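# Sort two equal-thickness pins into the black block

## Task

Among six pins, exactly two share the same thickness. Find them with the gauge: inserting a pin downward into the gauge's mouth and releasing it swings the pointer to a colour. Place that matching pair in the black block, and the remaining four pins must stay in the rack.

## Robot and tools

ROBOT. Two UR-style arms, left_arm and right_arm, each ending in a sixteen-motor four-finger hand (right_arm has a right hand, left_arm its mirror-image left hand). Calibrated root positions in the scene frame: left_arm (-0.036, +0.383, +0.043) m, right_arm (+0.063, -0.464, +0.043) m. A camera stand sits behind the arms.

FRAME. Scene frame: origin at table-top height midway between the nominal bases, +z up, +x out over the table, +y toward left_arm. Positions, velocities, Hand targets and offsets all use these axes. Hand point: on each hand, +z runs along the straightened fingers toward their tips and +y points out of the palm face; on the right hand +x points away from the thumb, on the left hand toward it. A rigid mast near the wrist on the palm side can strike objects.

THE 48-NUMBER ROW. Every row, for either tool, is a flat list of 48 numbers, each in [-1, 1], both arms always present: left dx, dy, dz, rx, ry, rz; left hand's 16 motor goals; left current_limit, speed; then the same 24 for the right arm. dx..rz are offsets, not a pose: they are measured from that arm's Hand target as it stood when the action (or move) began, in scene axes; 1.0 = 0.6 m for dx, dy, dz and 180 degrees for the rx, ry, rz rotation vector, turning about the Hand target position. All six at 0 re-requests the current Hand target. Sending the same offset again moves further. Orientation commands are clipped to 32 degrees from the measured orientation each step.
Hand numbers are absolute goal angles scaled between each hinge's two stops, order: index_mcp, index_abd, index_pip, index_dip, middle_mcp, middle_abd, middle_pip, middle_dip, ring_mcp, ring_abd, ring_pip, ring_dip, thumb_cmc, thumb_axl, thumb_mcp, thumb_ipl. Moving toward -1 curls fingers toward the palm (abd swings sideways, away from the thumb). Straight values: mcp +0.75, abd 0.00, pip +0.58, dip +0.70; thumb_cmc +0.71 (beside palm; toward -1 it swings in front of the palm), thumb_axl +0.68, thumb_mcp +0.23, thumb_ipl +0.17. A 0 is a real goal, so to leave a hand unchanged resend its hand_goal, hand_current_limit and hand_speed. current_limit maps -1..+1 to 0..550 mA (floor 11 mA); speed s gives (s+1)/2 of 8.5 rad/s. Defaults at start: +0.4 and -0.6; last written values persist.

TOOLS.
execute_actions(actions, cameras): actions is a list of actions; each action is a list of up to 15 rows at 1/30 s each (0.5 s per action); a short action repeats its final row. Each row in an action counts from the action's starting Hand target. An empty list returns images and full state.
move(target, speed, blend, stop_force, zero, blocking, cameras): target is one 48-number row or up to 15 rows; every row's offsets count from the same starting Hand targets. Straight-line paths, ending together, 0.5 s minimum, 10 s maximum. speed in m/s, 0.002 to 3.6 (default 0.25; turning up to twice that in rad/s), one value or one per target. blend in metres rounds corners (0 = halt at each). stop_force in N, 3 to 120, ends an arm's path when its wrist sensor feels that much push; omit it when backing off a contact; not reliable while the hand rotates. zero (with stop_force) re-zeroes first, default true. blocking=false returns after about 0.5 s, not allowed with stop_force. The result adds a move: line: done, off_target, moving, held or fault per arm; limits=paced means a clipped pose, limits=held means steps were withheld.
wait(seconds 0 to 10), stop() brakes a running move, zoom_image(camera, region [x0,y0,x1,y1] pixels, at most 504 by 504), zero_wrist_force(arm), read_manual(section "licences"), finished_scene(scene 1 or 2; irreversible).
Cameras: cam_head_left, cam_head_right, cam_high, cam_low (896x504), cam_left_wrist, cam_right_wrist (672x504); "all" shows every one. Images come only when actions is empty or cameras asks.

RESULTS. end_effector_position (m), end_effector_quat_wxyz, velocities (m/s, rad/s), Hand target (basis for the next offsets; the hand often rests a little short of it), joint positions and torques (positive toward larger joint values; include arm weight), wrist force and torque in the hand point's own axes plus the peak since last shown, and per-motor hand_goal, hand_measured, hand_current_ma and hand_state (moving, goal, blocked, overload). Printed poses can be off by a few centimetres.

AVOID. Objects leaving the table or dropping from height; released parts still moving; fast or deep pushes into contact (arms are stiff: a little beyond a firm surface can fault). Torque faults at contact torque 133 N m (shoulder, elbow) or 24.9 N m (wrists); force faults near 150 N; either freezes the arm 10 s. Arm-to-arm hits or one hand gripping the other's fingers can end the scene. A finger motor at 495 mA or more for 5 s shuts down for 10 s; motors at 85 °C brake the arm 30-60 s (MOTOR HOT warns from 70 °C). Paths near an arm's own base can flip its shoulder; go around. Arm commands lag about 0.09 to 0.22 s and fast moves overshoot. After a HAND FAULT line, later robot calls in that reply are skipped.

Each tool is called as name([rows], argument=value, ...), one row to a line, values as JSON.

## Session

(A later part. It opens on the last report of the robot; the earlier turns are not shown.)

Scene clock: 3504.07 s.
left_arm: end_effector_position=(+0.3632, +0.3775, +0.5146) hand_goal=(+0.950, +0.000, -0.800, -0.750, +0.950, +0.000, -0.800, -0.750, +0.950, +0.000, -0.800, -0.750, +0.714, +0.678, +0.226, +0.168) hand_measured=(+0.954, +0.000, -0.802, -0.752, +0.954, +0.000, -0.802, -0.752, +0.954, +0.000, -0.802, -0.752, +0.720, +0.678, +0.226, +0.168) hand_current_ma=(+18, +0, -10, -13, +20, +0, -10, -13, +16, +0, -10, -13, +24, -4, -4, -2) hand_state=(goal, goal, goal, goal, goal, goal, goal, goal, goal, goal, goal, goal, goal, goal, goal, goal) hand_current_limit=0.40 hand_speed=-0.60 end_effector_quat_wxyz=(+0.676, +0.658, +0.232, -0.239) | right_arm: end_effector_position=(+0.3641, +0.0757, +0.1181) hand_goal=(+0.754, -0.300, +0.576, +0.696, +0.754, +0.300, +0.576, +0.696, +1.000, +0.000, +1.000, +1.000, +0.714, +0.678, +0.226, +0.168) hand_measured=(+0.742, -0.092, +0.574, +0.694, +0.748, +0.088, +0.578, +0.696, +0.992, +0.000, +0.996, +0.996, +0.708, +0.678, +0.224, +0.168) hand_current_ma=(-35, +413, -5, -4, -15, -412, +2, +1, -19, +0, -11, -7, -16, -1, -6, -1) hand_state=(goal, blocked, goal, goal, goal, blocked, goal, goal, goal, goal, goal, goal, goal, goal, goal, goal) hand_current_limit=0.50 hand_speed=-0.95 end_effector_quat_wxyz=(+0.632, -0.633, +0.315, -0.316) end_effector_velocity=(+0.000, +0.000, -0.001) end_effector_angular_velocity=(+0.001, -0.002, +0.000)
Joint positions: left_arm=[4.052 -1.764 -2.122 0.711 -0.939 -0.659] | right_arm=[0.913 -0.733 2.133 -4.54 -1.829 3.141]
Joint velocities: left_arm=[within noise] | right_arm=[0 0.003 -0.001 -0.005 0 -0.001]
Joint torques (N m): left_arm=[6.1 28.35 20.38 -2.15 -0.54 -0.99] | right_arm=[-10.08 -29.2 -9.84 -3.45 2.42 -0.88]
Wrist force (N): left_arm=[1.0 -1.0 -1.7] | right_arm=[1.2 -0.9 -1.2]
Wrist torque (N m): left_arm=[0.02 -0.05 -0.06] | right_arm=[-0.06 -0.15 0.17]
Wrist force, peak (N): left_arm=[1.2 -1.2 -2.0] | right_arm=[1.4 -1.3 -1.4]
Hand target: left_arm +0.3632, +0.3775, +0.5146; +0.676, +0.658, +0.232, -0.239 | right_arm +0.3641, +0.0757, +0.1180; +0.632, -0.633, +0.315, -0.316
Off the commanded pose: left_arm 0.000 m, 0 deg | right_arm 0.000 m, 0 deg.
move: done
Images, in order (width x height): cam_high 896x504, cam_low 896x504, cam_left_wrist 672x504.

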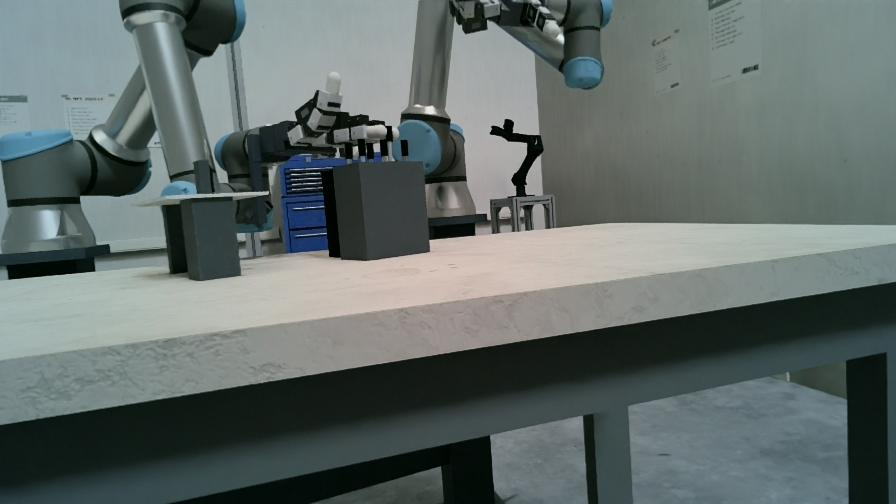

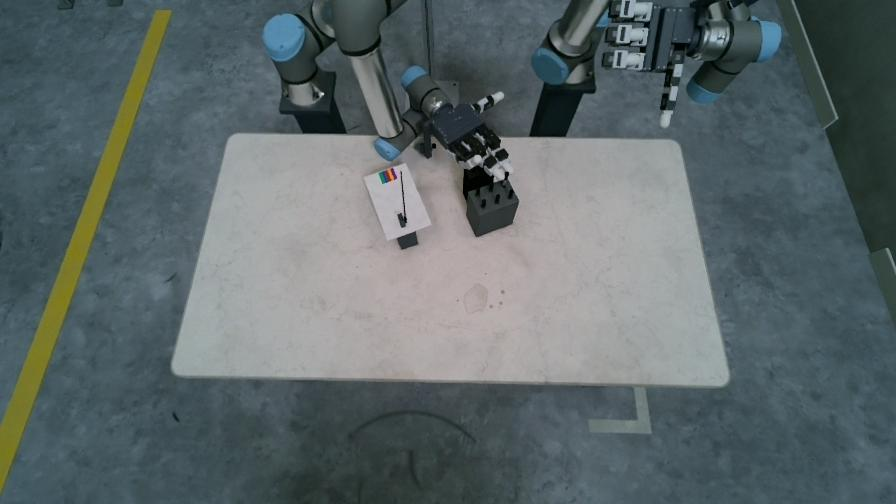

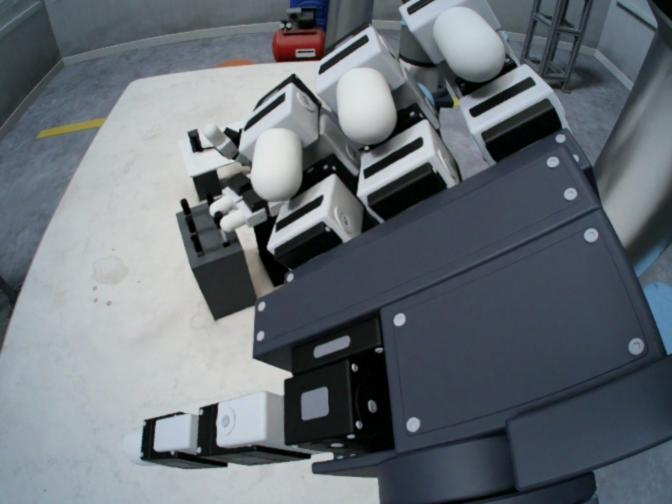

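move(target=[0,0,0,0,0,0, 0.95,0,-0.8,-0.75, 0.95,0,-0.8,-0.75, 0.95,0,-0.8,-0.75, 0.714,0.678,0.226,0.168, 0.4,-0.6, -0.0003,0,-0.00833,0,0,0, 0.754,-0.3,0.576,0.696, 0.754,0.3,0.576,0.696, 1.0,0,1.0,1.0, 0.714,0.678,0.226,0.168, 0.5,-0.95], speed=0.008, stop_force=3, cameras=["cam_low","cam_left_wrist","cam_high"])

zoom_image(camera="cam_left_wrist", region=[205, 210, 245, 260])

zoom_image(camera="cam_low", region=[480, 145, 530, 205])

zoom_image(camera="cam_high", region=[365, 85, 425, 175])

Scene clock: 3523.10 s.
left_arm: end_effector_position=(+0.3632, +0.3775, +0.5146) hand_goal=(+0.950, +0.000, -0.800, -0.750, +0.950, +0.000, -0.800, -0.750, +0.950, +0.000, -0.800, -0.750, +0.714, +0.678, +0.226, +0.168) hand_measured=(+0.954, +0.000, -0.802, -0.752, +0.954, +0.000, -0.802, -0.752, +0.954, +0.000, -0.802, -0.752, +0.720, +0.678, +0.226, +0.168) hand_current_ma=(+18, +0, -10, -13, +20, +0, -10, -13, +16, +0, -10, -13, +24, -4, -4, -2) hand_state=(goal, goal, goal, goal, goal, goal, goal, goal, goal, goal, goal, goal, goal, goal, goal, goal) hand_current_limit=0.40 hand_speed=-0.60 end_effector_quat_wxyz=(+0.676, +0.658, +0.232, -0.239) | right_arm: end_effector_position=(+0.3639, +0.0757, +0.1130) hand_goal=(+0.754, -0.300, +0.576, +0.696, +0.754, +0.300, +0.576, +0.696, +1.000, +0.000, +1.000, +1.000, +0.714, +0.678, +0.226, +0.168) hand_measured=(+0.742, -0.092, +0.574, +0.694, +0.748, +0.088, +0.578, +0.696, +0.992, +0.000, +0.996, +0.996, +0.708, +0.678, +0.224, +0.168) hand_current_ma=(-35, +413, -5, -4, -15, -412, +2, +1, -19, +0, -11, -7, -16, -1, -6, -1) hand_state=(goal, blocked, goal, goal, goal, blocked, goal, goal, goal, goal, goal, goal, goal, goal, goal, goal) hand_current_limit=0.50 hand_speed=-0.95 end_effector_quat_wxyz=(+0.632, -0.633, +0.315, -0.316)
Joint positions: left_arm=[4.052 -1.764 -2.122 0.711 -0.939 -0.659] | right_arm=[0.914 -0.719 2.129 -4.551 -1.83 3.141]
Joint torques (N m): left_arm=[6.7 29.1 21.08 -2.11 -0.6 -0.87] | right_arm=[11.65 -27.96 -10.11 -3.55 -2.59 -0.67]
Wrist force (N): left_arm=[1.0 -0.6 -2.0] | right_arm=[1.2 -1.5 -1.1]
Wrist torque (N m): left_arm=[0.10 -0.06 -0.07] | right_arm=[-0.15 -0.15 0.15]
Wrist force, peak (N): left_arm=[1.2 -1.0 -2.2] | right_arm=[1.2 -1.4 -1.4]
Hand target: left_arm +0.3632, +0.3775, +0.5146; +0.676, +0.658, +0.232, -0.239 | right_arm +0.3639, +0.0757, +0.1130; +0.632, -0.633, +0.315, -0.316
Off the commanded pose: left_arm 0.000 m, 0 deg | right_arm 0.000 m, 0 deg.
move: done
Images, in order (width x height): cam_high 896x504, cam_low 896x504, cam_left_wrist 672x504.

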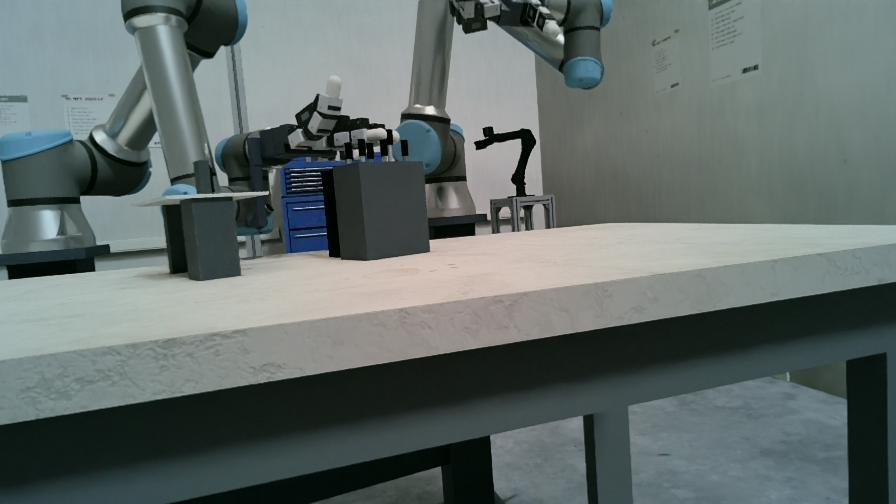

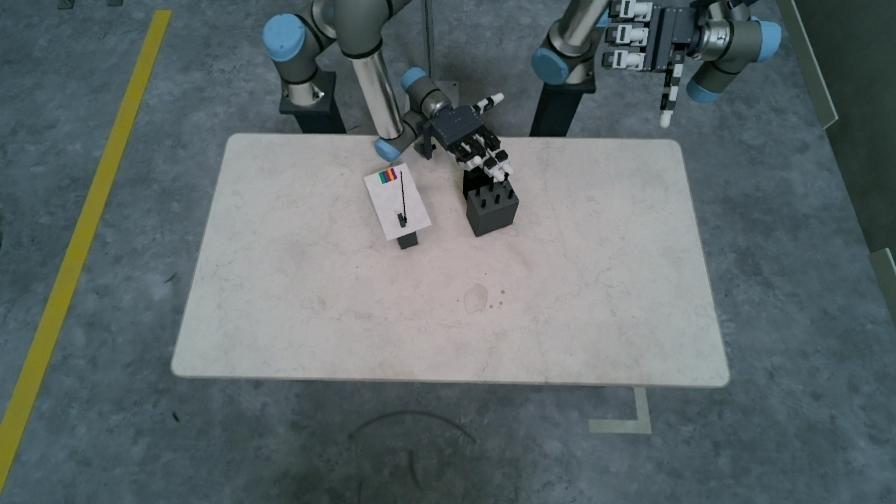

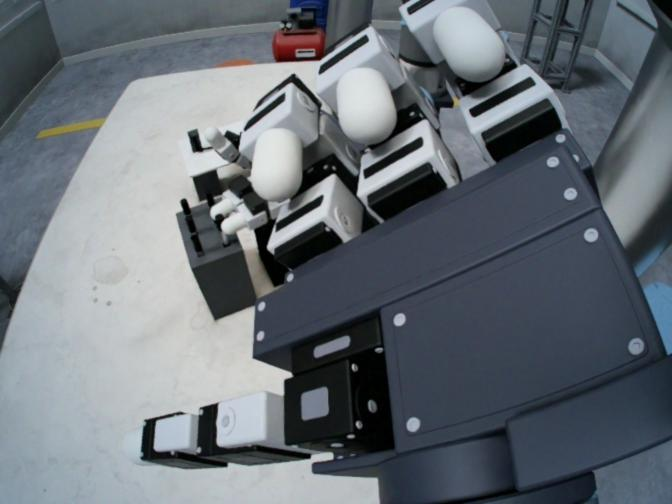

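Scaled by 10.080 from the camera's 672x504 image, which has a finer 960x720 frame.

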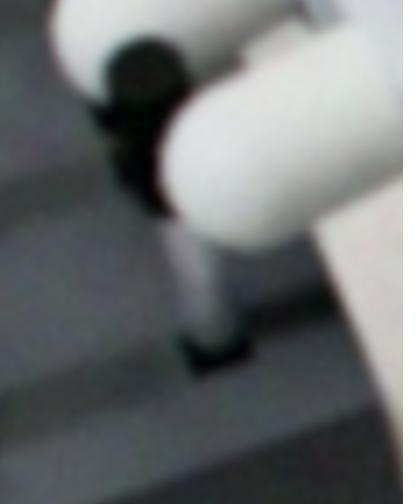

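Scaled by 8.400.

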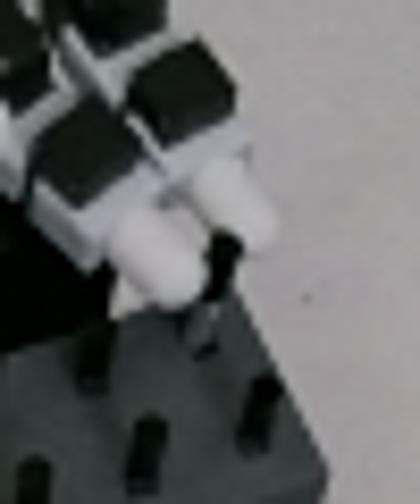

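Scaled by 5.600.

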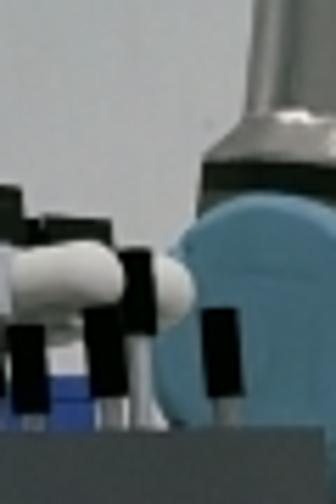

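move(target=[0,0,0,0,0,0, 0.95,0,-0.8,-0.75, 0.95,0,-0.8,-0.75, 0.95,0,-0.8,-0.75, 0.714,0.678,0.226,0.168, 0.4,-0.6, 0,0,-0.00833,0,0,0, 0.754,-0.3,0.576,0.696, 0.754,0.3,0.576,0.696, 1.0,0,1.0,1.0, 0.714,0.678,0.226,0.168, 0.5,-0.95], speed=0.008, stop_force=3, cameras=["cam_low","cam_left_wrist","cam_high"])

zoom_image(camera="cam_left_wrist", region=[205, 210, 245, 260])

zoom_image(camera="cam_low", region=[480, 145, 530, 205])

zoom_image(camera="cam_high", region=[365, 85, 425, 175])

Scene clock: 3530.27 s.
left_arm: end_effector_position=(+0.3632, +0.3775, +0.5146) hand_goal=(+0.950, +0.000, -0.800, -0.750, +0.950, +0.000, -0.800, -0.750, +0.950, +0.000, -0.800, -0.750, +0.714, +0.678, +0.226, +0.168) hand_measured=(+0.954, +0.000, -0.802, -0.752, +0.954, +0.000, -0.802, -0.752, +0.954, +0.000, -0.802, -0.752, +0.720, +0.678, +0.226, +0.168) hand_current_ma=(+18, +0, -10, -13, +20, +0, -10, -13, +16, +0, -10, -13, +24, -4, -4, -2) hand_state=(goal, goal, goal, goal, goal, goal, goal, goal, goal, goal, goal, goal, goal, goal, goal, goal) hand_current_limit=0.40 hand_speed=-0.60 end_effector_quat_wxyz=(+0.676, +0.658, +0.232, -0.239) | right_arm: end_effector_position=(+0.3639, +0.0757, +0.1080) hand_goal=(+0.754, -0.300, +0.576, +0.696, +0.754, +0.300, +0.576, +0.696, +1.000, +0.000, +1.000, +1.000, +0.714, +0.678, +0.226, +0.168) hand_measured=(+0.754, -0.092, +0.578, +0.698, +0.760, +0.088, +0.582, +0.700, +0.992, +0.000, +0.996, +0.996, +0.708, +0.678, +0.224, +0.168) hand_current_ma=(+1, +413, +6, +2, +16, -412, +15, +6, -19, +0, -11, -7, -16, -1, -6, -1) hand_state=(goal, blocked, goal, goal, goal, blocked, goal, goal, goal, goal, goal, goal, goal, goal, goal, goal) hand_current_limit=0.50 hand_speed=-0.95 end_effector_quat_wxyz=(+0.632, -0.633, +0.315, -0.316)
Joint positions: left_arm=[4.052 -1.764 -2.122 0.711 -0.939 -0.659] | right_arm=[0.914 -0.706 2.125 -4.561 -1.83 3.141]
Joint torques (N m): left_arm=[7.03 27.48 20.52 -2.11 -0.59 -1.09] | right_arm=[10.79 -26.91 -9.47 -2.75 -2.41 -0.47]
Wrist force (N): left_arm=[1.2 -0.8 -1.9] | right_arm=[0.6 -2.8 -1.4]
Wrist torque (N m): left_arm=[0.06 -0.08 -0.06] | right_arm=[0.08 -0.11 0.11]
Wrist force, peak (N): left_arm=[1.1 -1.0 -2.2] | right_arm=[1.0 -3.2 -1.3]
Hand target: left_arm +0.3632, +0.3775, +0.5146; +0.676, +0.658, +0.232, -0.239 | right_arm +0.3639, +0.0757, +0.1080; +0.632, -0.633, +0.315, -0.316
Off the commanded pose: left_arm 0.000 m, 0 deg | right_arm 0.000 m, 0 deg.
move: done
Images, in order (width x height): cam_high 896x504, cam_low 896x504, cam_left_wrist 672x504.

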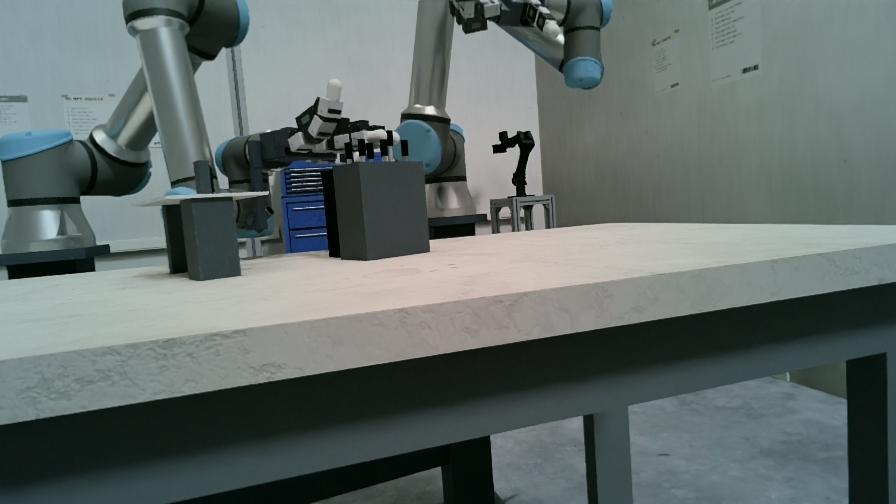

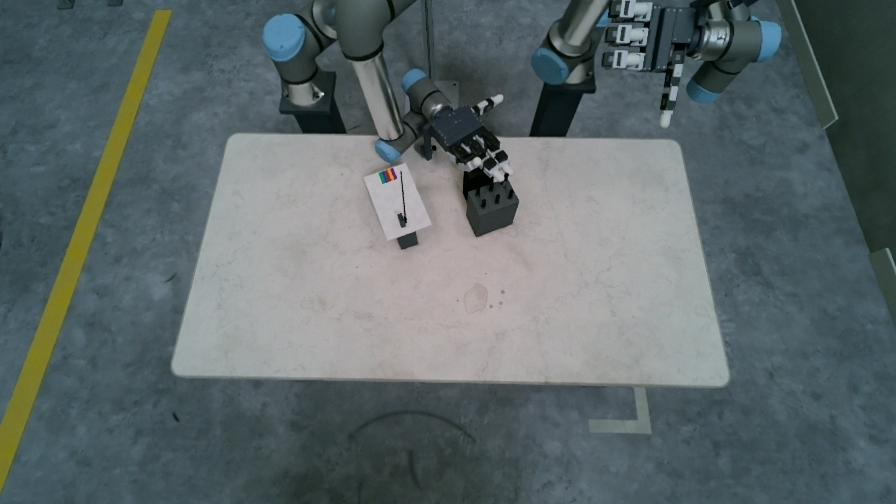

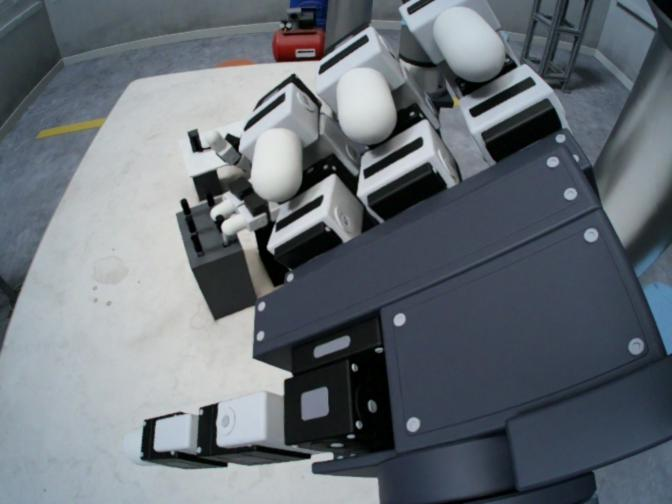

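Scaled by 10.080 from the camera's 672x504 image, which has a finer 960x720 frame.

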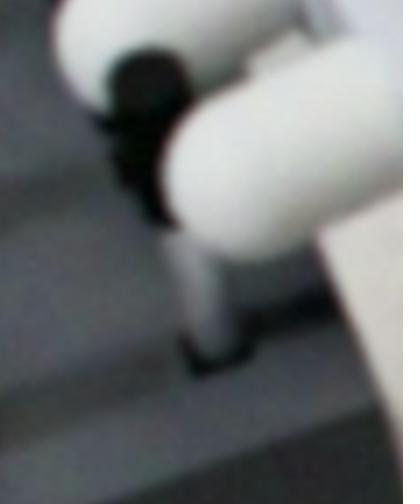

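Scaled by 8.400.

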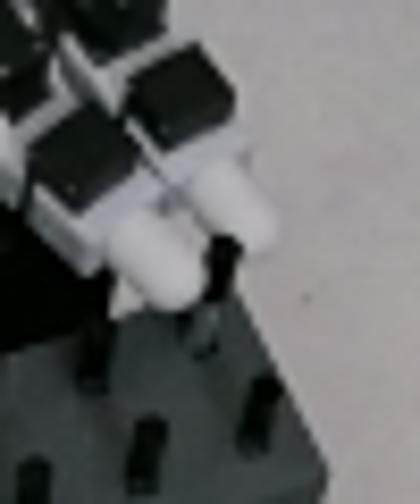

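Scaled by 5.600.

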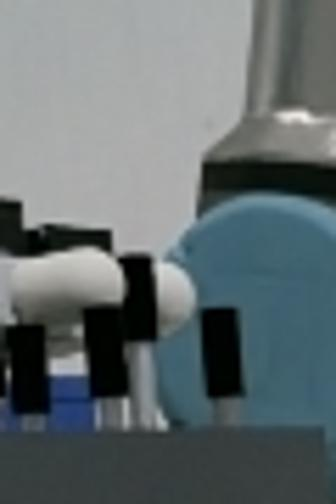

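zoom_image(camera="cam_left_wrist", region=[216, 232, 236, 252])

zoom_image(camera="cam_low", region=[494, 170, 514, 195])

Scaled by 25.200 from the camera's 672x504 image, which has a finer 960x720 frame.

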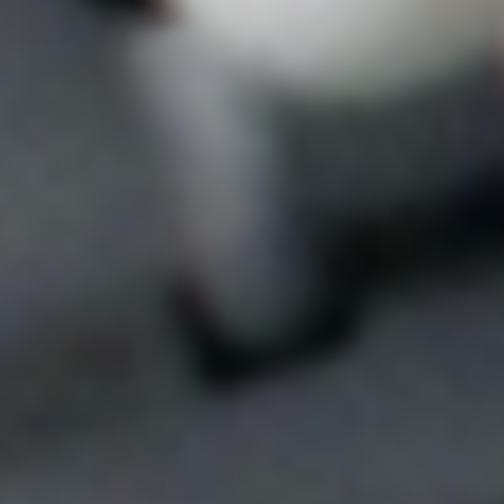

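Scaled by 20.160.

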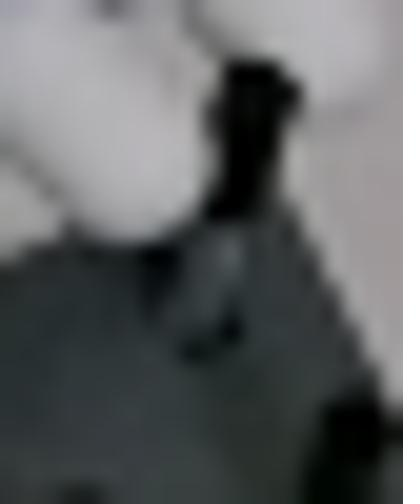

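move(target=[0,0,0,0,0,0, 0.95,0,-0.8,-0.75, 0.95,0,-0.8,-0.75, 0.95,0,-0.8,-0.75, 0.714,0.678,0.226,0.168, 0.4,-0.6, -0.0005,0.00133,0,0,0,0, 0.754,-0.3,0.576,0.696, 0.754,0.3,0.576,0.696, 1.0,0,1.0,1.0, 0.714,0.678,0.226,0.168, 0.5,-0.95], speed=0.004, cameras=["cam_low","cam_left_wrist","cam_high"])

zoom_image(camera="cam_left_wrist", region=[211, 217, 241, 252])

Scene clock: 3562.53 s.
left_arm: end_effector_position=(+0.3632, +0.3775, +0.5146) hand_goal=(+0.950, +0.000, -0.800, -0.750, +0.950, +0.000, -0.800, -0.750, +0.950, +0.000, -0.800, -0.750, +0.714, +0.678, +0.226, +0.168) hand_measured=(+0.954, +0.000, -0.802, -0.752, +0.954, +0.000, -0.802, -0.752, +0.954, +0.000, -0.802, -0.752, +0.720, +0.678, +0.226, +0.168) hand_current_ma=(+18, +0, -10, -13, +20, +0, -10, -13, +16, +0, -10, -13, +24, -4, -4, -2) hand_state=(goal, goal, goal, goal, goal, goal, goal, goal, goal, goal, goal, goal, goal, goal, goal, goal) hand_current_limit=0.40 hand_speed=-0.60 end_effector_quat_wxyz=(+0.676, +0.658, +0.232, -0.239) | right_arm: end_effector_position=(+0.3637, +0.0764, +0.1080) hand_goal=(+0.754, -0.300, +0.576, +0.696, +0.754, +0.300, +0.576, +0.696, +1.000, +0.000, +1.000, +1.000, +0.714, +0.678, +0.226, +0.168) hand_measured=(+0.754, -0.092, +0.578, +0.698, +0.760, +0.088, +0.582, +0.700, +0.992, +0.000, +0.996, +0.996, +0.708, +0.678, +0.224, +0.168) hand_current_ma=(+0, +413, +6, +2, +16, -412, +15, +6, -19, +0, -11, -7, -16, -1, -6, -1) hand_state=(goal, blocked, goal, goal, goal, blocked, goal, goal, goal, goal, goal, goal, goal, goal, goal, goal) hand_current_limit=0.50 hand_speed=-0.95 end_effector_quat_wxyz=(+0.632, -0.633, +0.315, -0.316)
Joint positions: left_arm=[4.052 -1.764 -2.122 0.711 -0.939 -0.659] | right_arm=[0.916 -0.705 2.124 -4.559 -1.831 3.141]
Joint torques (N m): left_arm=[6.8 28.2 20.11 -1.95 -0.29 -1.18] | right_arm=[10.27 -27.59 -9.41 -0.01 -2.64 -0.57]
Wrist force (N): left_arm=[1.1 -0.9 -2.0] | right_arm=[0.7 -2.4 -1.4]
Wrist torque (N m): left_arm=[0.05 -0.06 -0.05] | right_arm=[0.06 -0.11 0.13]
Wrist force, peak (N): left_arm=[1.3 -1.0 -2.0] | right_arm=[1.1 -3.4 -1.3]
Hand target: left_arm +0.3632, +0.3775, +0.5146; +0.676, +0.658, +0.232, -0.239 | right_arm +0.3636, +0.0765, +0.1080; +0.632, -0.633, +0.315, -0.316
Off the commanded pose: left_arm 0.000 m, 0 deg | right_arm 0.000 m, 0 deg.
move: done
Images, in order (width x height): cam_high 896x504, cam_low 896x504, cam_left_wrist 672x504.

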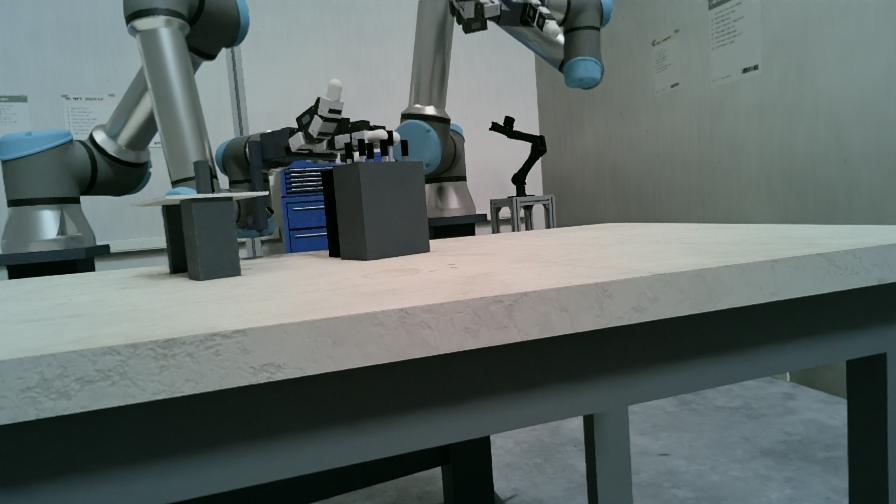

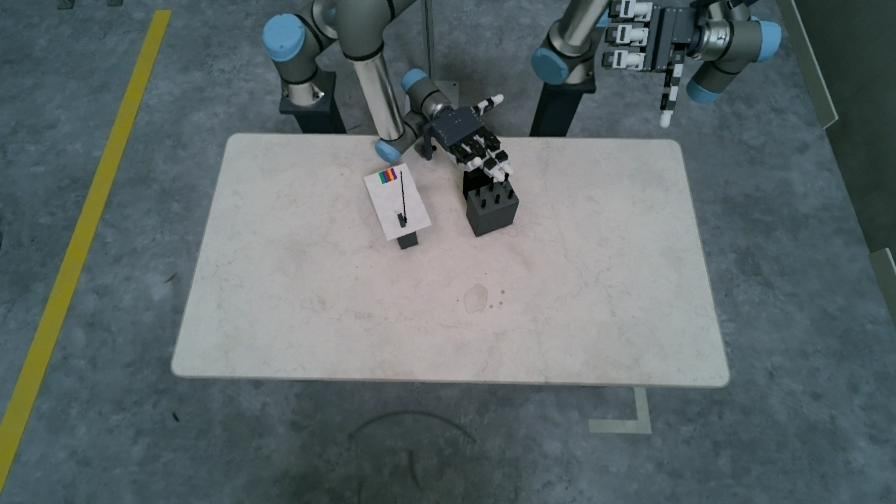

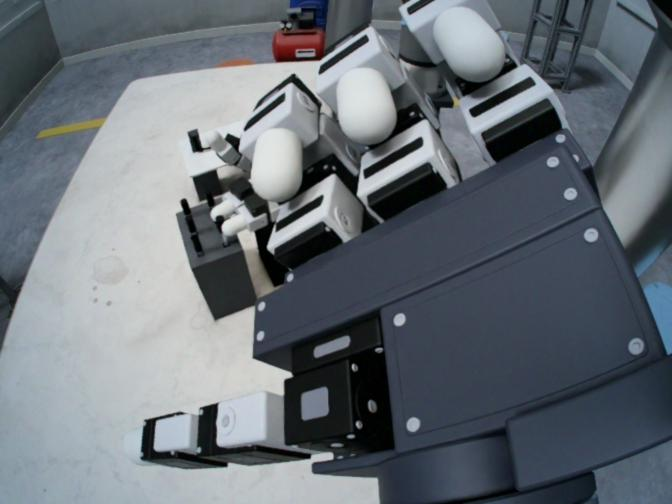

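Scaled by 14.400 from the camera's 672x504 image, which has a finer 960x720 frame.

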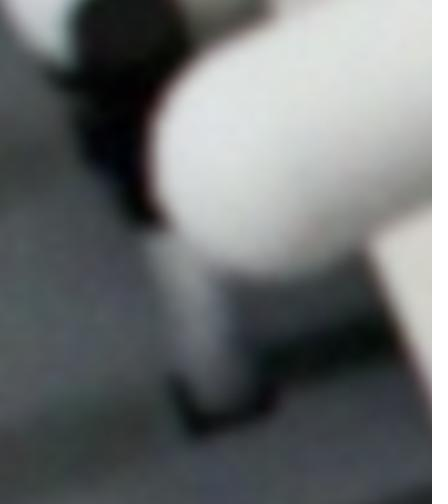

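move(target=[0,0,0,0,0,0, 0.95,0,-0.8,-0.75, 0.95,0,-0.8,-0.75, 0.95,0,-0.8,-0.75, 0.714,0.678,0.226,0.168, 0.4,-0.6, 0,0,0.00667,0,0,0, 0.754,-0.3,0.576,0.696, 0.754,0.3,0.576,0.696, 1.0,0,1.0,1.0, 0.714,0.678,0.226,0.168, 0.5,-0.95], speed=0.01, cameras=["cam_low","cam_left_wrist","cam_high"])

zoom_image(camera="cam_left_wrist", region=[211, 217, 241, 252])

zoom_image(camera="cam_high", region=[375, 115, 410, 165])

Scene clock: 3569.47 s.
left_arm: end_effector_position=(+0.3632, +0.3775, +0.5146) hand_goal=(+0.950, +0.000, -0.800, -0.750, +0.950, +0.000, -0.800, -0.750, +0.950, +0.000, -0.800, -0.750, +0.714, +0.678, +0.226, +0.168) hand_measured=(+0.954, +0.000, -0.802, -0.752, +0.954, +0.000, -0.802, -0.752, +0.954, +0.000, -0.802, -0.752, +0.720, +0.678, +0.226, +0.168) hand_current_ma=(+18, +0, -10, -13, +20, +0, -10, -13, +16, +0, -10, -13, +24, -4, -4, -2) hand_state=(goal, goal, goal, goal, goal, goal, goal, goal, goal, goal, goal, goal, goal, goal, goal, goal) hand_current_limit=0.40 hand_speed=-0.60 end_effector_quat_wxyz=(+0.676, +0.658, +0.232, -0.239) | right_arm: end_effector_position=(+0.3636, +0.0765, +0.1118) hand_goal=(+0.754, -0.300, +0.576, +0.696, +0.754, +0.300, +0.576, +0.696, +1.000, +0.000, +1.000, +1.000, +0.714, +0.678, +0.226, +0.168) hand_measured=(+0.742, -0.092, +0.574, +0.696, +0.748, +0.088, +0.578, +0.700, +0.992, +0.000, +0.996, +0.996, +0.708, +0.678, +0.224, +0.168) hand_current_ma=(-32, +412, -5, +1, -12, -412, +2, +6, -19, +0, -11, -7, -16, -1, -6, -1) hand_state=(goal, blocked, goal, goal, goal, blocked, goal, goal, goal, goal, goal, goal, goal, goal, goal, goal) hand_current_limit=0.50 hand_speed=-0.95 end_effector_quat_wxyz=(+0.632, -0.633, +0.315, -0.316)
Joint positions: left_arm=[4.052 -1.764 -2.122 0.711 -0.939 -0.659] | right_arm=[0.916 -0.716 2.127 -4.552 -1.832 3.141]
Joint torques (N m): left_arm=[6.11 27.93 20.43 -2.08 -0.48 -1.09] | right_arm=[11.97 -46.23 1.69 -0.57 -2.5 -0.41]
Wrist force (N): left_arm=[1.0 -0.7 -2.2] | right_arm=[1.1 -1.3 -1.1]
Wrist torque (N m): left_arm=[0.10 -0.06 -0.06] | right_arm=[-0.12 -0.14 0.16]
Wrist force, peak (N): left_arm=[1.2 -0.8 -2.2] | right_arm=[1.1 -3.2 -1.3]
Hand target: left_arm +0.3632, +0.3775, +0.5146; +0.676, +0.658, +0.232, -0.239 | right_arm +0.3636, +0.0765, +0.1120; +0.632, -0.633, +0.315, -0.316
Off the commanded pose: left_arm 0.000 m, 0 deg | right_arm 0.000 m, 0 deg.
move: done
Images, in order (width x height): cam_high 896x504, cam_low 896x504, cam_left_wrist 672x504.

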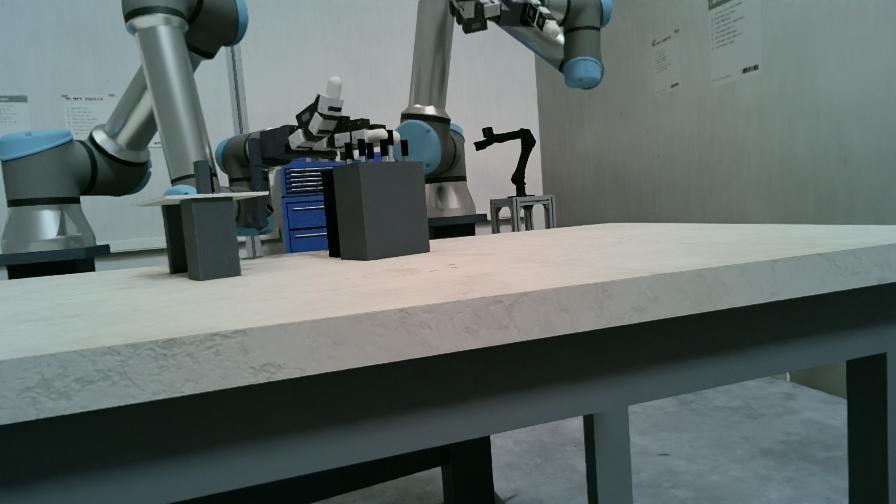

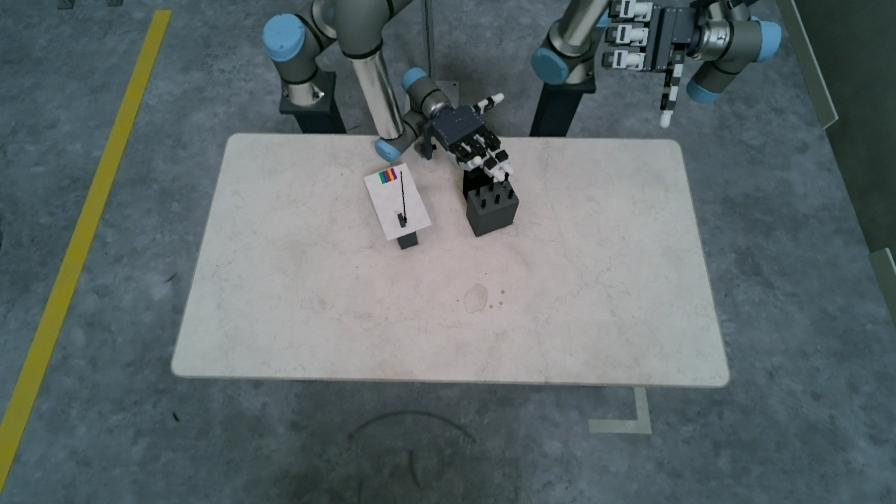

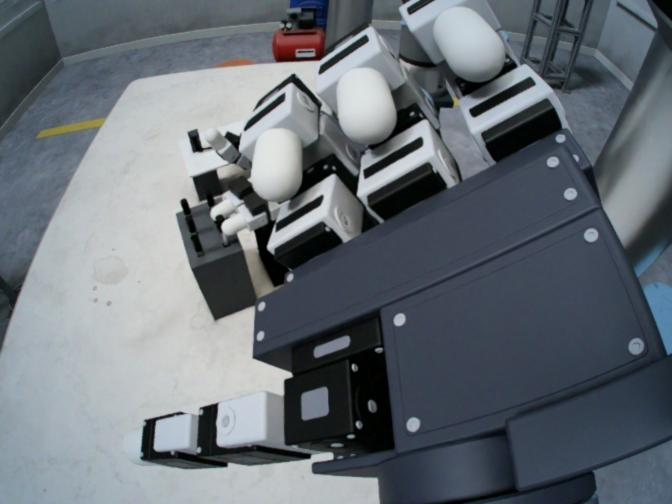

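Scaled by 14.400 from the camera's 672x504 image, which has a finer 960x720 frame.

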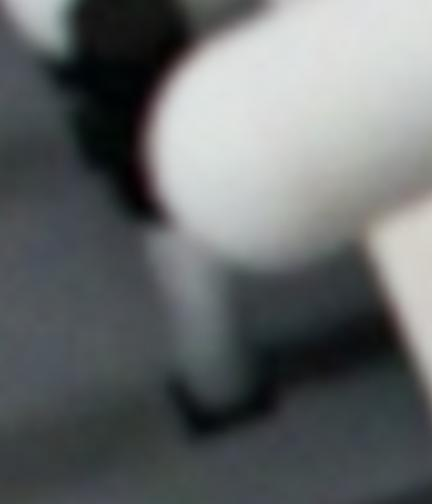

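Scaled by 10.080.

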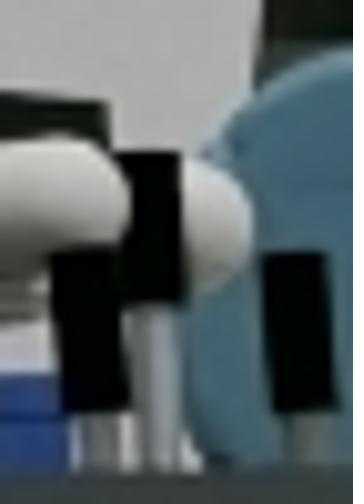

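move([
  [0,0,0,0,0,0, 0.95,0,-0.8,-0.75, 0.95,0,-0.8,-0.75, 0.95,0,-0.8,-0.75, 0.714,0.678,0.226,0.168, 0.4,-0.6, 0,0,0.0025,0,0,0, 0.754,-0.3,0.576,0.696, 0.754,0.3,0.576,0.696, 1.0,0,1.0,1.0, 0.714,0.678,0.226,0.168, 0.5,-0.95],
  [0,0,0,0,0,0, 0.95,0,-0.8,-0.75, 0.95,0,-0.8,-0.75, 0.95,0,-0.8,-0.75, 0.714,0.678,0.226,0.168, 0.4,-0.6, -0.0003,0.00167,0.0025,0,0,0, 0.754,-0.3,0.576,0.696, 0.754,0.3,0.576,0.696, 1.0,0,1.0,1.0, 0.714,0.678,0.226,0.168, 0.5,-0.95],
  [0,0,0,0,0,0, 0.95,0,-0.8,-0.75, 0.95,0,-0.8,-0.75, 0.95,0,-0.8,-0.75, 0.714,0.678,0.226,0.168, 0.4,-0.6, -0.0003,0.00167,-0.00667,0,0,0, 0.754,-0.3,0.576,0.696, 0.754,0.3,0.576,0.696, 1.0,0,1.0,1.0, 0.714,0.678,0.226,0.168, 0.5,-0.95],
], speed=0.01, cameras=["cam_low","cam_left_wrist","cam_high"])

zoom_image(camera="cam_left_wrist", region=[211, 217, 241, 252])

zoom_image(camera="cam_high", region=[375, 115, 410, 165])

Scene clock: 3584.97 s.
left_arm: end_effector_position=(+0.3632, +0.3775, +0.5146) hand_goal=(+0.950, +0.000, -0.800, -0.750, +0.950, +0.000, -0.800, -0.750, +0.950, +0.000, -0.800, -0.750, +0.714, +0.678, +0.226, +0.168) hand_measured=(+0.954, +0.000, -0.802, -0.752, +0.954, +0.000, -0.802, -0.752, +0.954, +0.000, -0.802, -0.752, +0.720, +0.678, +0.226, +0.168) hand_current_ma=(+18, +0, -10, -13, +20, +0, -10, -13, +16, +0, -10, -13, +24, -4, -4, -2) hand_state=(goal, goal, goal, goal, goal, goal, goal, goal, goal, goal, goal, goal, goal, goal, goal, goal) hand_current_limit=0.40 hand_speed=-0.60 end_effector_quat_wxyz=(+0.676, +0.658, +0.232, -0.239) | right_arm: end_effector_position=(+0.3635, +0.0775, +0.1081) hand_goal=(+0.754, -0.300, +0.576, +0.696, +0.754, +0.300, +0.576, +0.696, +1.000, +0.000, +1.000, +1.000, +0.714, +0.678, +0.226, +0.168) hand_measured=(+0.742, -0.092, +0.574, +0.696, +0.748, +0.088, +0.578, +0.700, +0.992, +0.000, +0.996, +0.996, +0.708, +0.678, +0.224, +0.168) hand_current_ma=(-32, +412, -5, +1, -12, -412, +2, +6, -19, +0, -11, -7, -16, -1, -6, -1) hand_state=(goal, blocked, goal, goal, goal, blocked, goal, goal, goal, goal, goal, goal, goal, goal, goal, goal) hand_current_limit=0.50 hand_speed=-0.95 end_effector_quat_wxyz=(+0.632, -0.633, +0.315, -0.316)
Joint positions: left_arm=[4.052 -1.764 -2.122 0.711 -0.939 -0.659] | right_arm=[0.918 -0.705 2.121 -4.557 -1.833 3.141]
Joint torques (N m): left_arm=[5.39 27.33 20.21 -1.92 -0.38 -1] | right_arm=[11.57 -28.01 -11.61 -3.46 -2.53 0.02]
Wrist force (N): left_arm=[1.0 -0.5 -2.1] | right_arm=[1.1 -0.8 -1.4]
Wrist torque (N m): left_arm=[0.12 -0.06 -0.07] | right_arm=[-0.04 -0.13 0.16]
Wrist force, peak (N): left_arm=[1.3 -0.7 -2.3] | right_arm=[1.1 -1.3 -1.6]
Hand target: left_arm +0.3632, +0.3775, +0.5146; +0.676, +0.658, +0.232, -0.239 | right_arm +0.3635, +0.0775, +0.1080; +0.632, -0.633, +0.315, -0.316
Off the commanded pose: left_arm 0.000 m, 0 deg | right_arm 0.000 m, 0 deg.
move: done
Images, in order (width x height): cam_high 896x504, cam_low 896x504, cam_left_wrist 672x504.

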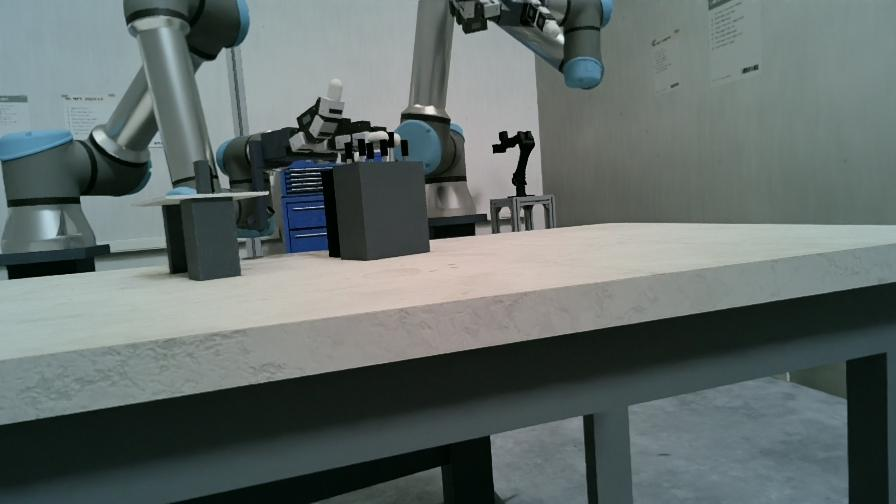

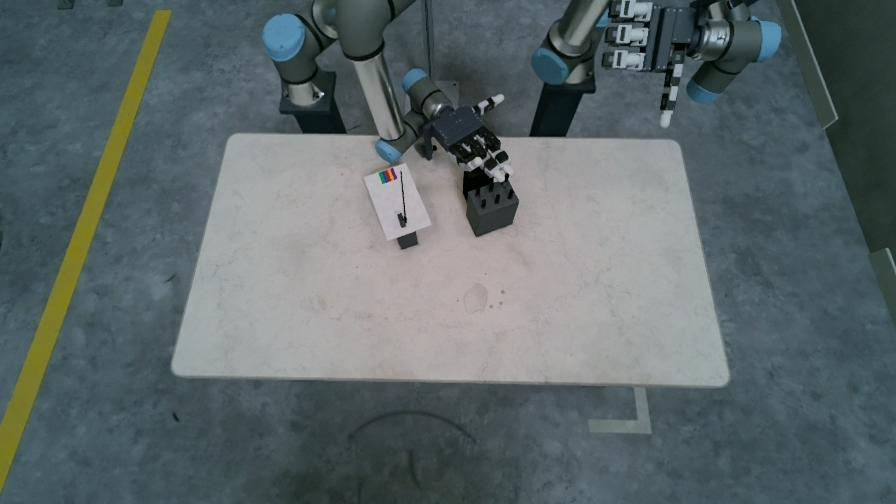

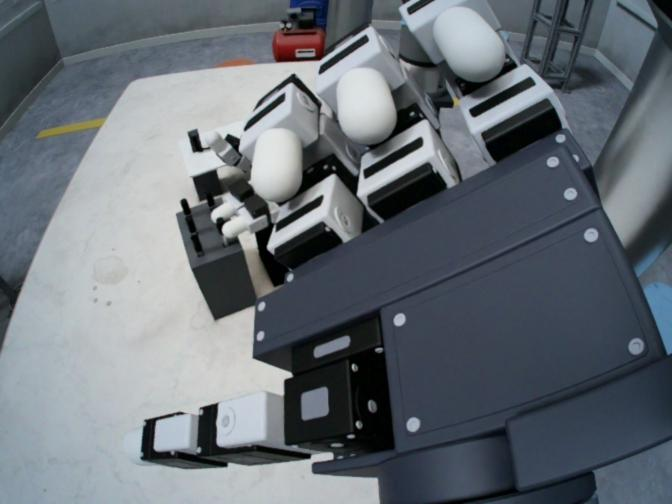

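Scaled by 14.400 from the camera's 672x504 image, which has a finer 960x720 frame.

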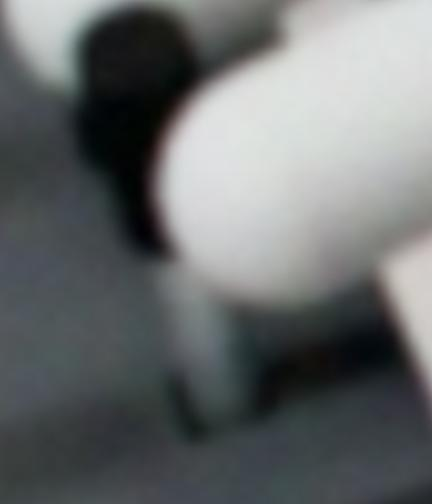

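Scaled by 10.080.

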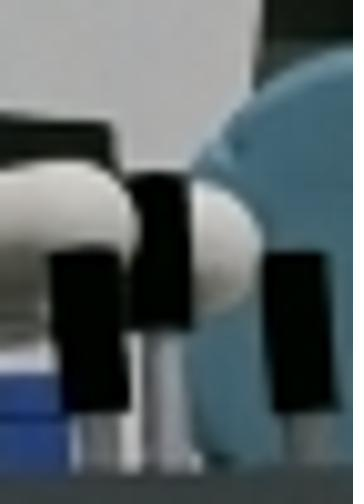

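move(target=[0,0,0,0,0,0, 0.95,0,-0.8,-0.75, 0.95,0,-0.8,-0.75, 0.95,0,-0.8,-0.75, 0.714,0.678,0.226,0.168, 0.4,-0.6, 0,0,-0.00833,0,0,0, 0.754,-0.3,0.576,0.696, 0.754,0.3,0.576,0.696, 1.0,0,1.0,1.0, 0.714,0.678,0.226,0.168, 0.5,-0.95], speed=0.008, stop_force=3, cameras=["cam_low","cam_left_wrist","cam_high"])

zoom_image(camera="cam_left_wrist", region=[211, 217, 241, 252])

zoom_image(camera="cam_high", region=[375, 115, 410, 165])

Scene clock: 3591.33 s.
left_arm: end_effector_position=(+0.3632, +0.3775, +0.5146) hand_goal=(+0.950, +0.000, -0.800, -0.750, +0.950, +0.000, -0.800, -0.750, +0.950, +0.000, -0.800, -0.750, +0.714, +0.678, +0.226, +0.168) hand_measured=(+0.954, +0.000, -0.802, -0.752, +0.954, +0.000, -0.802, -0.752, +0.954, +0.000, -0.802, -0.752, +0.720, +0.678, +0.226, +0.168) hand_current_ma=(+18, +0, -10, -13, +20, +0, -10, -13, +16, +0, -10, -13, +24, -4, -4, -2) hand_state=(goal, goal, goal, goal, goal, goal, goal, goal, goal, goal, goal, goal, goal, goal, goal, goal) hand_current_limit=0.40 hand_speed=-0.60 end_effector_quat_wxyz=(+0.676, +0.658, +0.232, -0.239) | right_arm: end_effector_position=(+0.3635, +0.0775, +0.1030) hand_goal=(+0.754, -0.300, +0.576, +0.696, +0.754, +0.300, +0.576, +0.696, +1.000, +0.000, +1.000, +1.000, +0.714, +0.678, +0.226, +0.168) hand_measured=(+0.742, -0.092, +0.574, +0.696, +0.748, +0.088, +0.578, +0.700, +0.992, +0.000, +0.996, +0.996, +0.708, +0.678, +0.224, +0.168) hand_current_ma=(-32, +413, -5, +1, -12, -412, +2, +6, -19, +0, -11, -7, -16, -1, -6, -1) hand_state=(goal, blocked, goal, goal, goal, blocked, goal, goal, goal, goal, goal, goal, goal, goal, goal, goal) hand_current_limit=0.50 hand_speed=-0.95 end_effector_quat_wxyz=(+0.632, -0.633, +0.315, -0.316)
Joint positions: left_arm=[4.052 -1.764 -2.122 0.711 -0.939 -0.659] | right_arm=[0.918 -0.691 2.117 -4.567 -1.833 3.141]
Joint torques (N m): left_arm=[5.77 28.25 20.36 -1.87 -0.1 -0.99] | right_arm=[11.09 -28.55 -9.31 -3.36 -2.37 0.64]
Wrist force (N): left_arm=[1.0 -1.0 -1.8] | right_arm=[1.1 -0.9 -1.3]
Wrist torque (N m): left_arm=[0.02 -0.06 -0.06] | right_arm=[-0.06 -0.14 0.17]
Wrist force, peak (N): left_arm=[1.0 -0.9 -2.4] | right_arm=[1.4 -1.3 -1.4]
Hand target: left_arm +0.3632, +0.3775, +0.5146; +0.676, +0.658, +0.232, -0.239 | right_arm +0.3635, +0.0775, +0.1030; +0.632, -0.633, +0.315, -0.316
Off the commanded pose: left_arm 0.000 m, 0 deg | right_arm 0.000 m, 0 deg.
move: done
Images, in order (width x height): cam_high 896x504, cam_low 896x504, cam_left_wrist 672x504.

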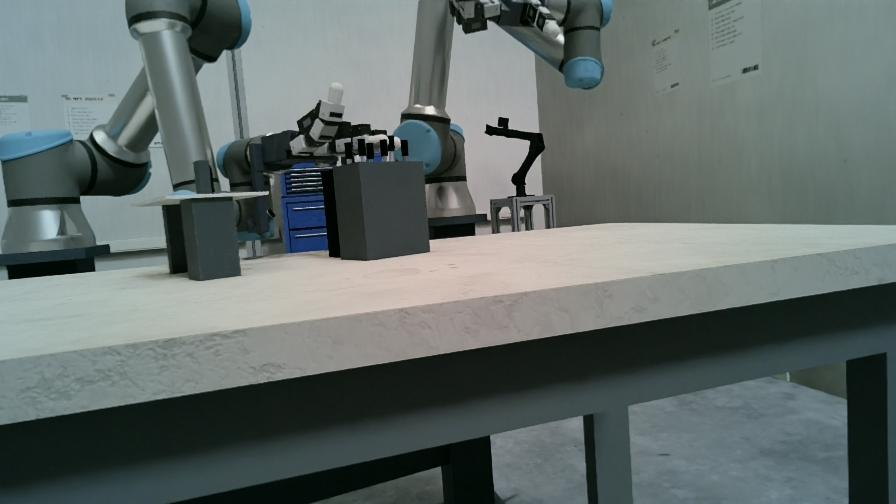

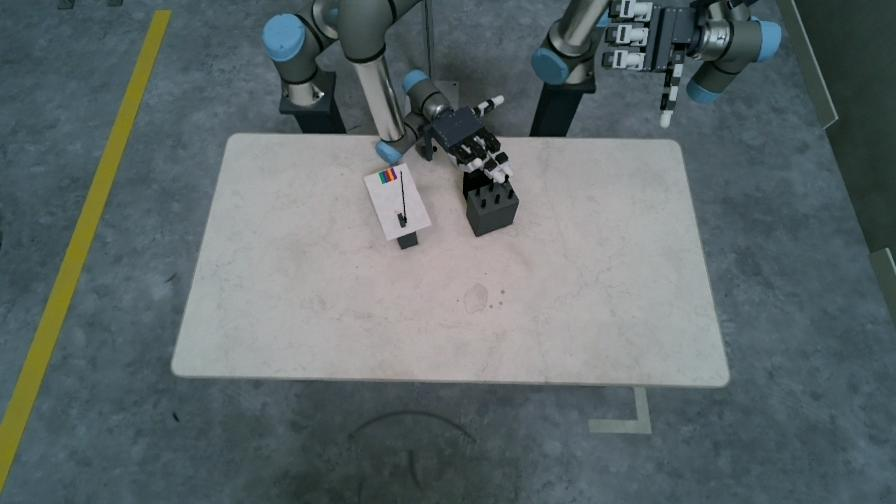

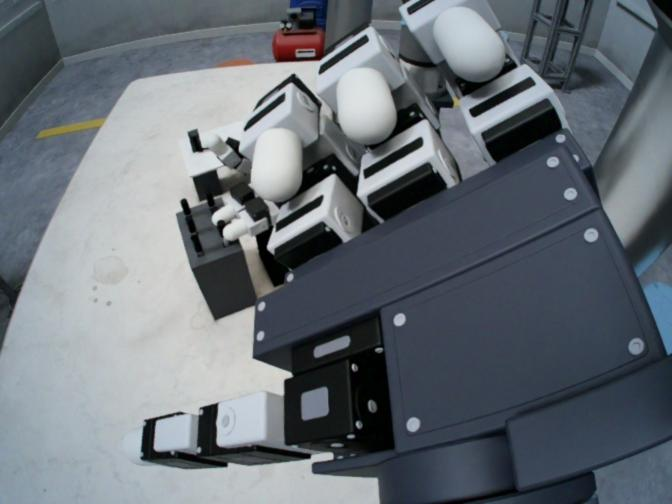

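Scaled by 14.400 from the camera's 672x504 image, which has a finer 960x720 frame.

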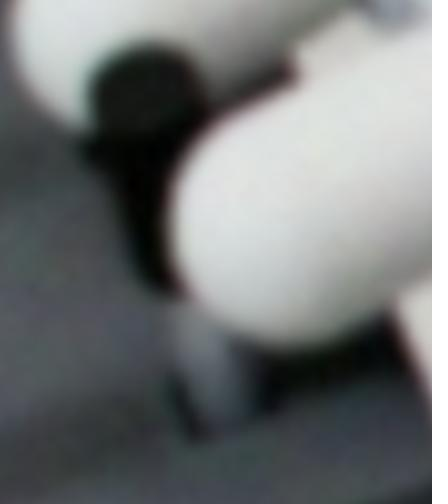

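Scaled by 10.080.

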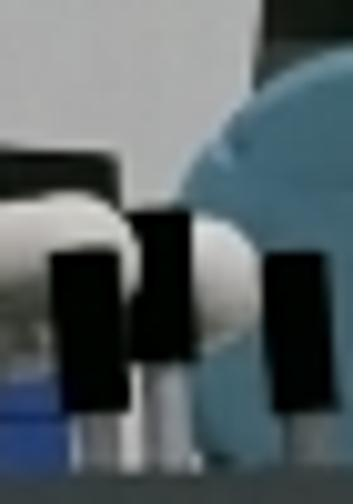

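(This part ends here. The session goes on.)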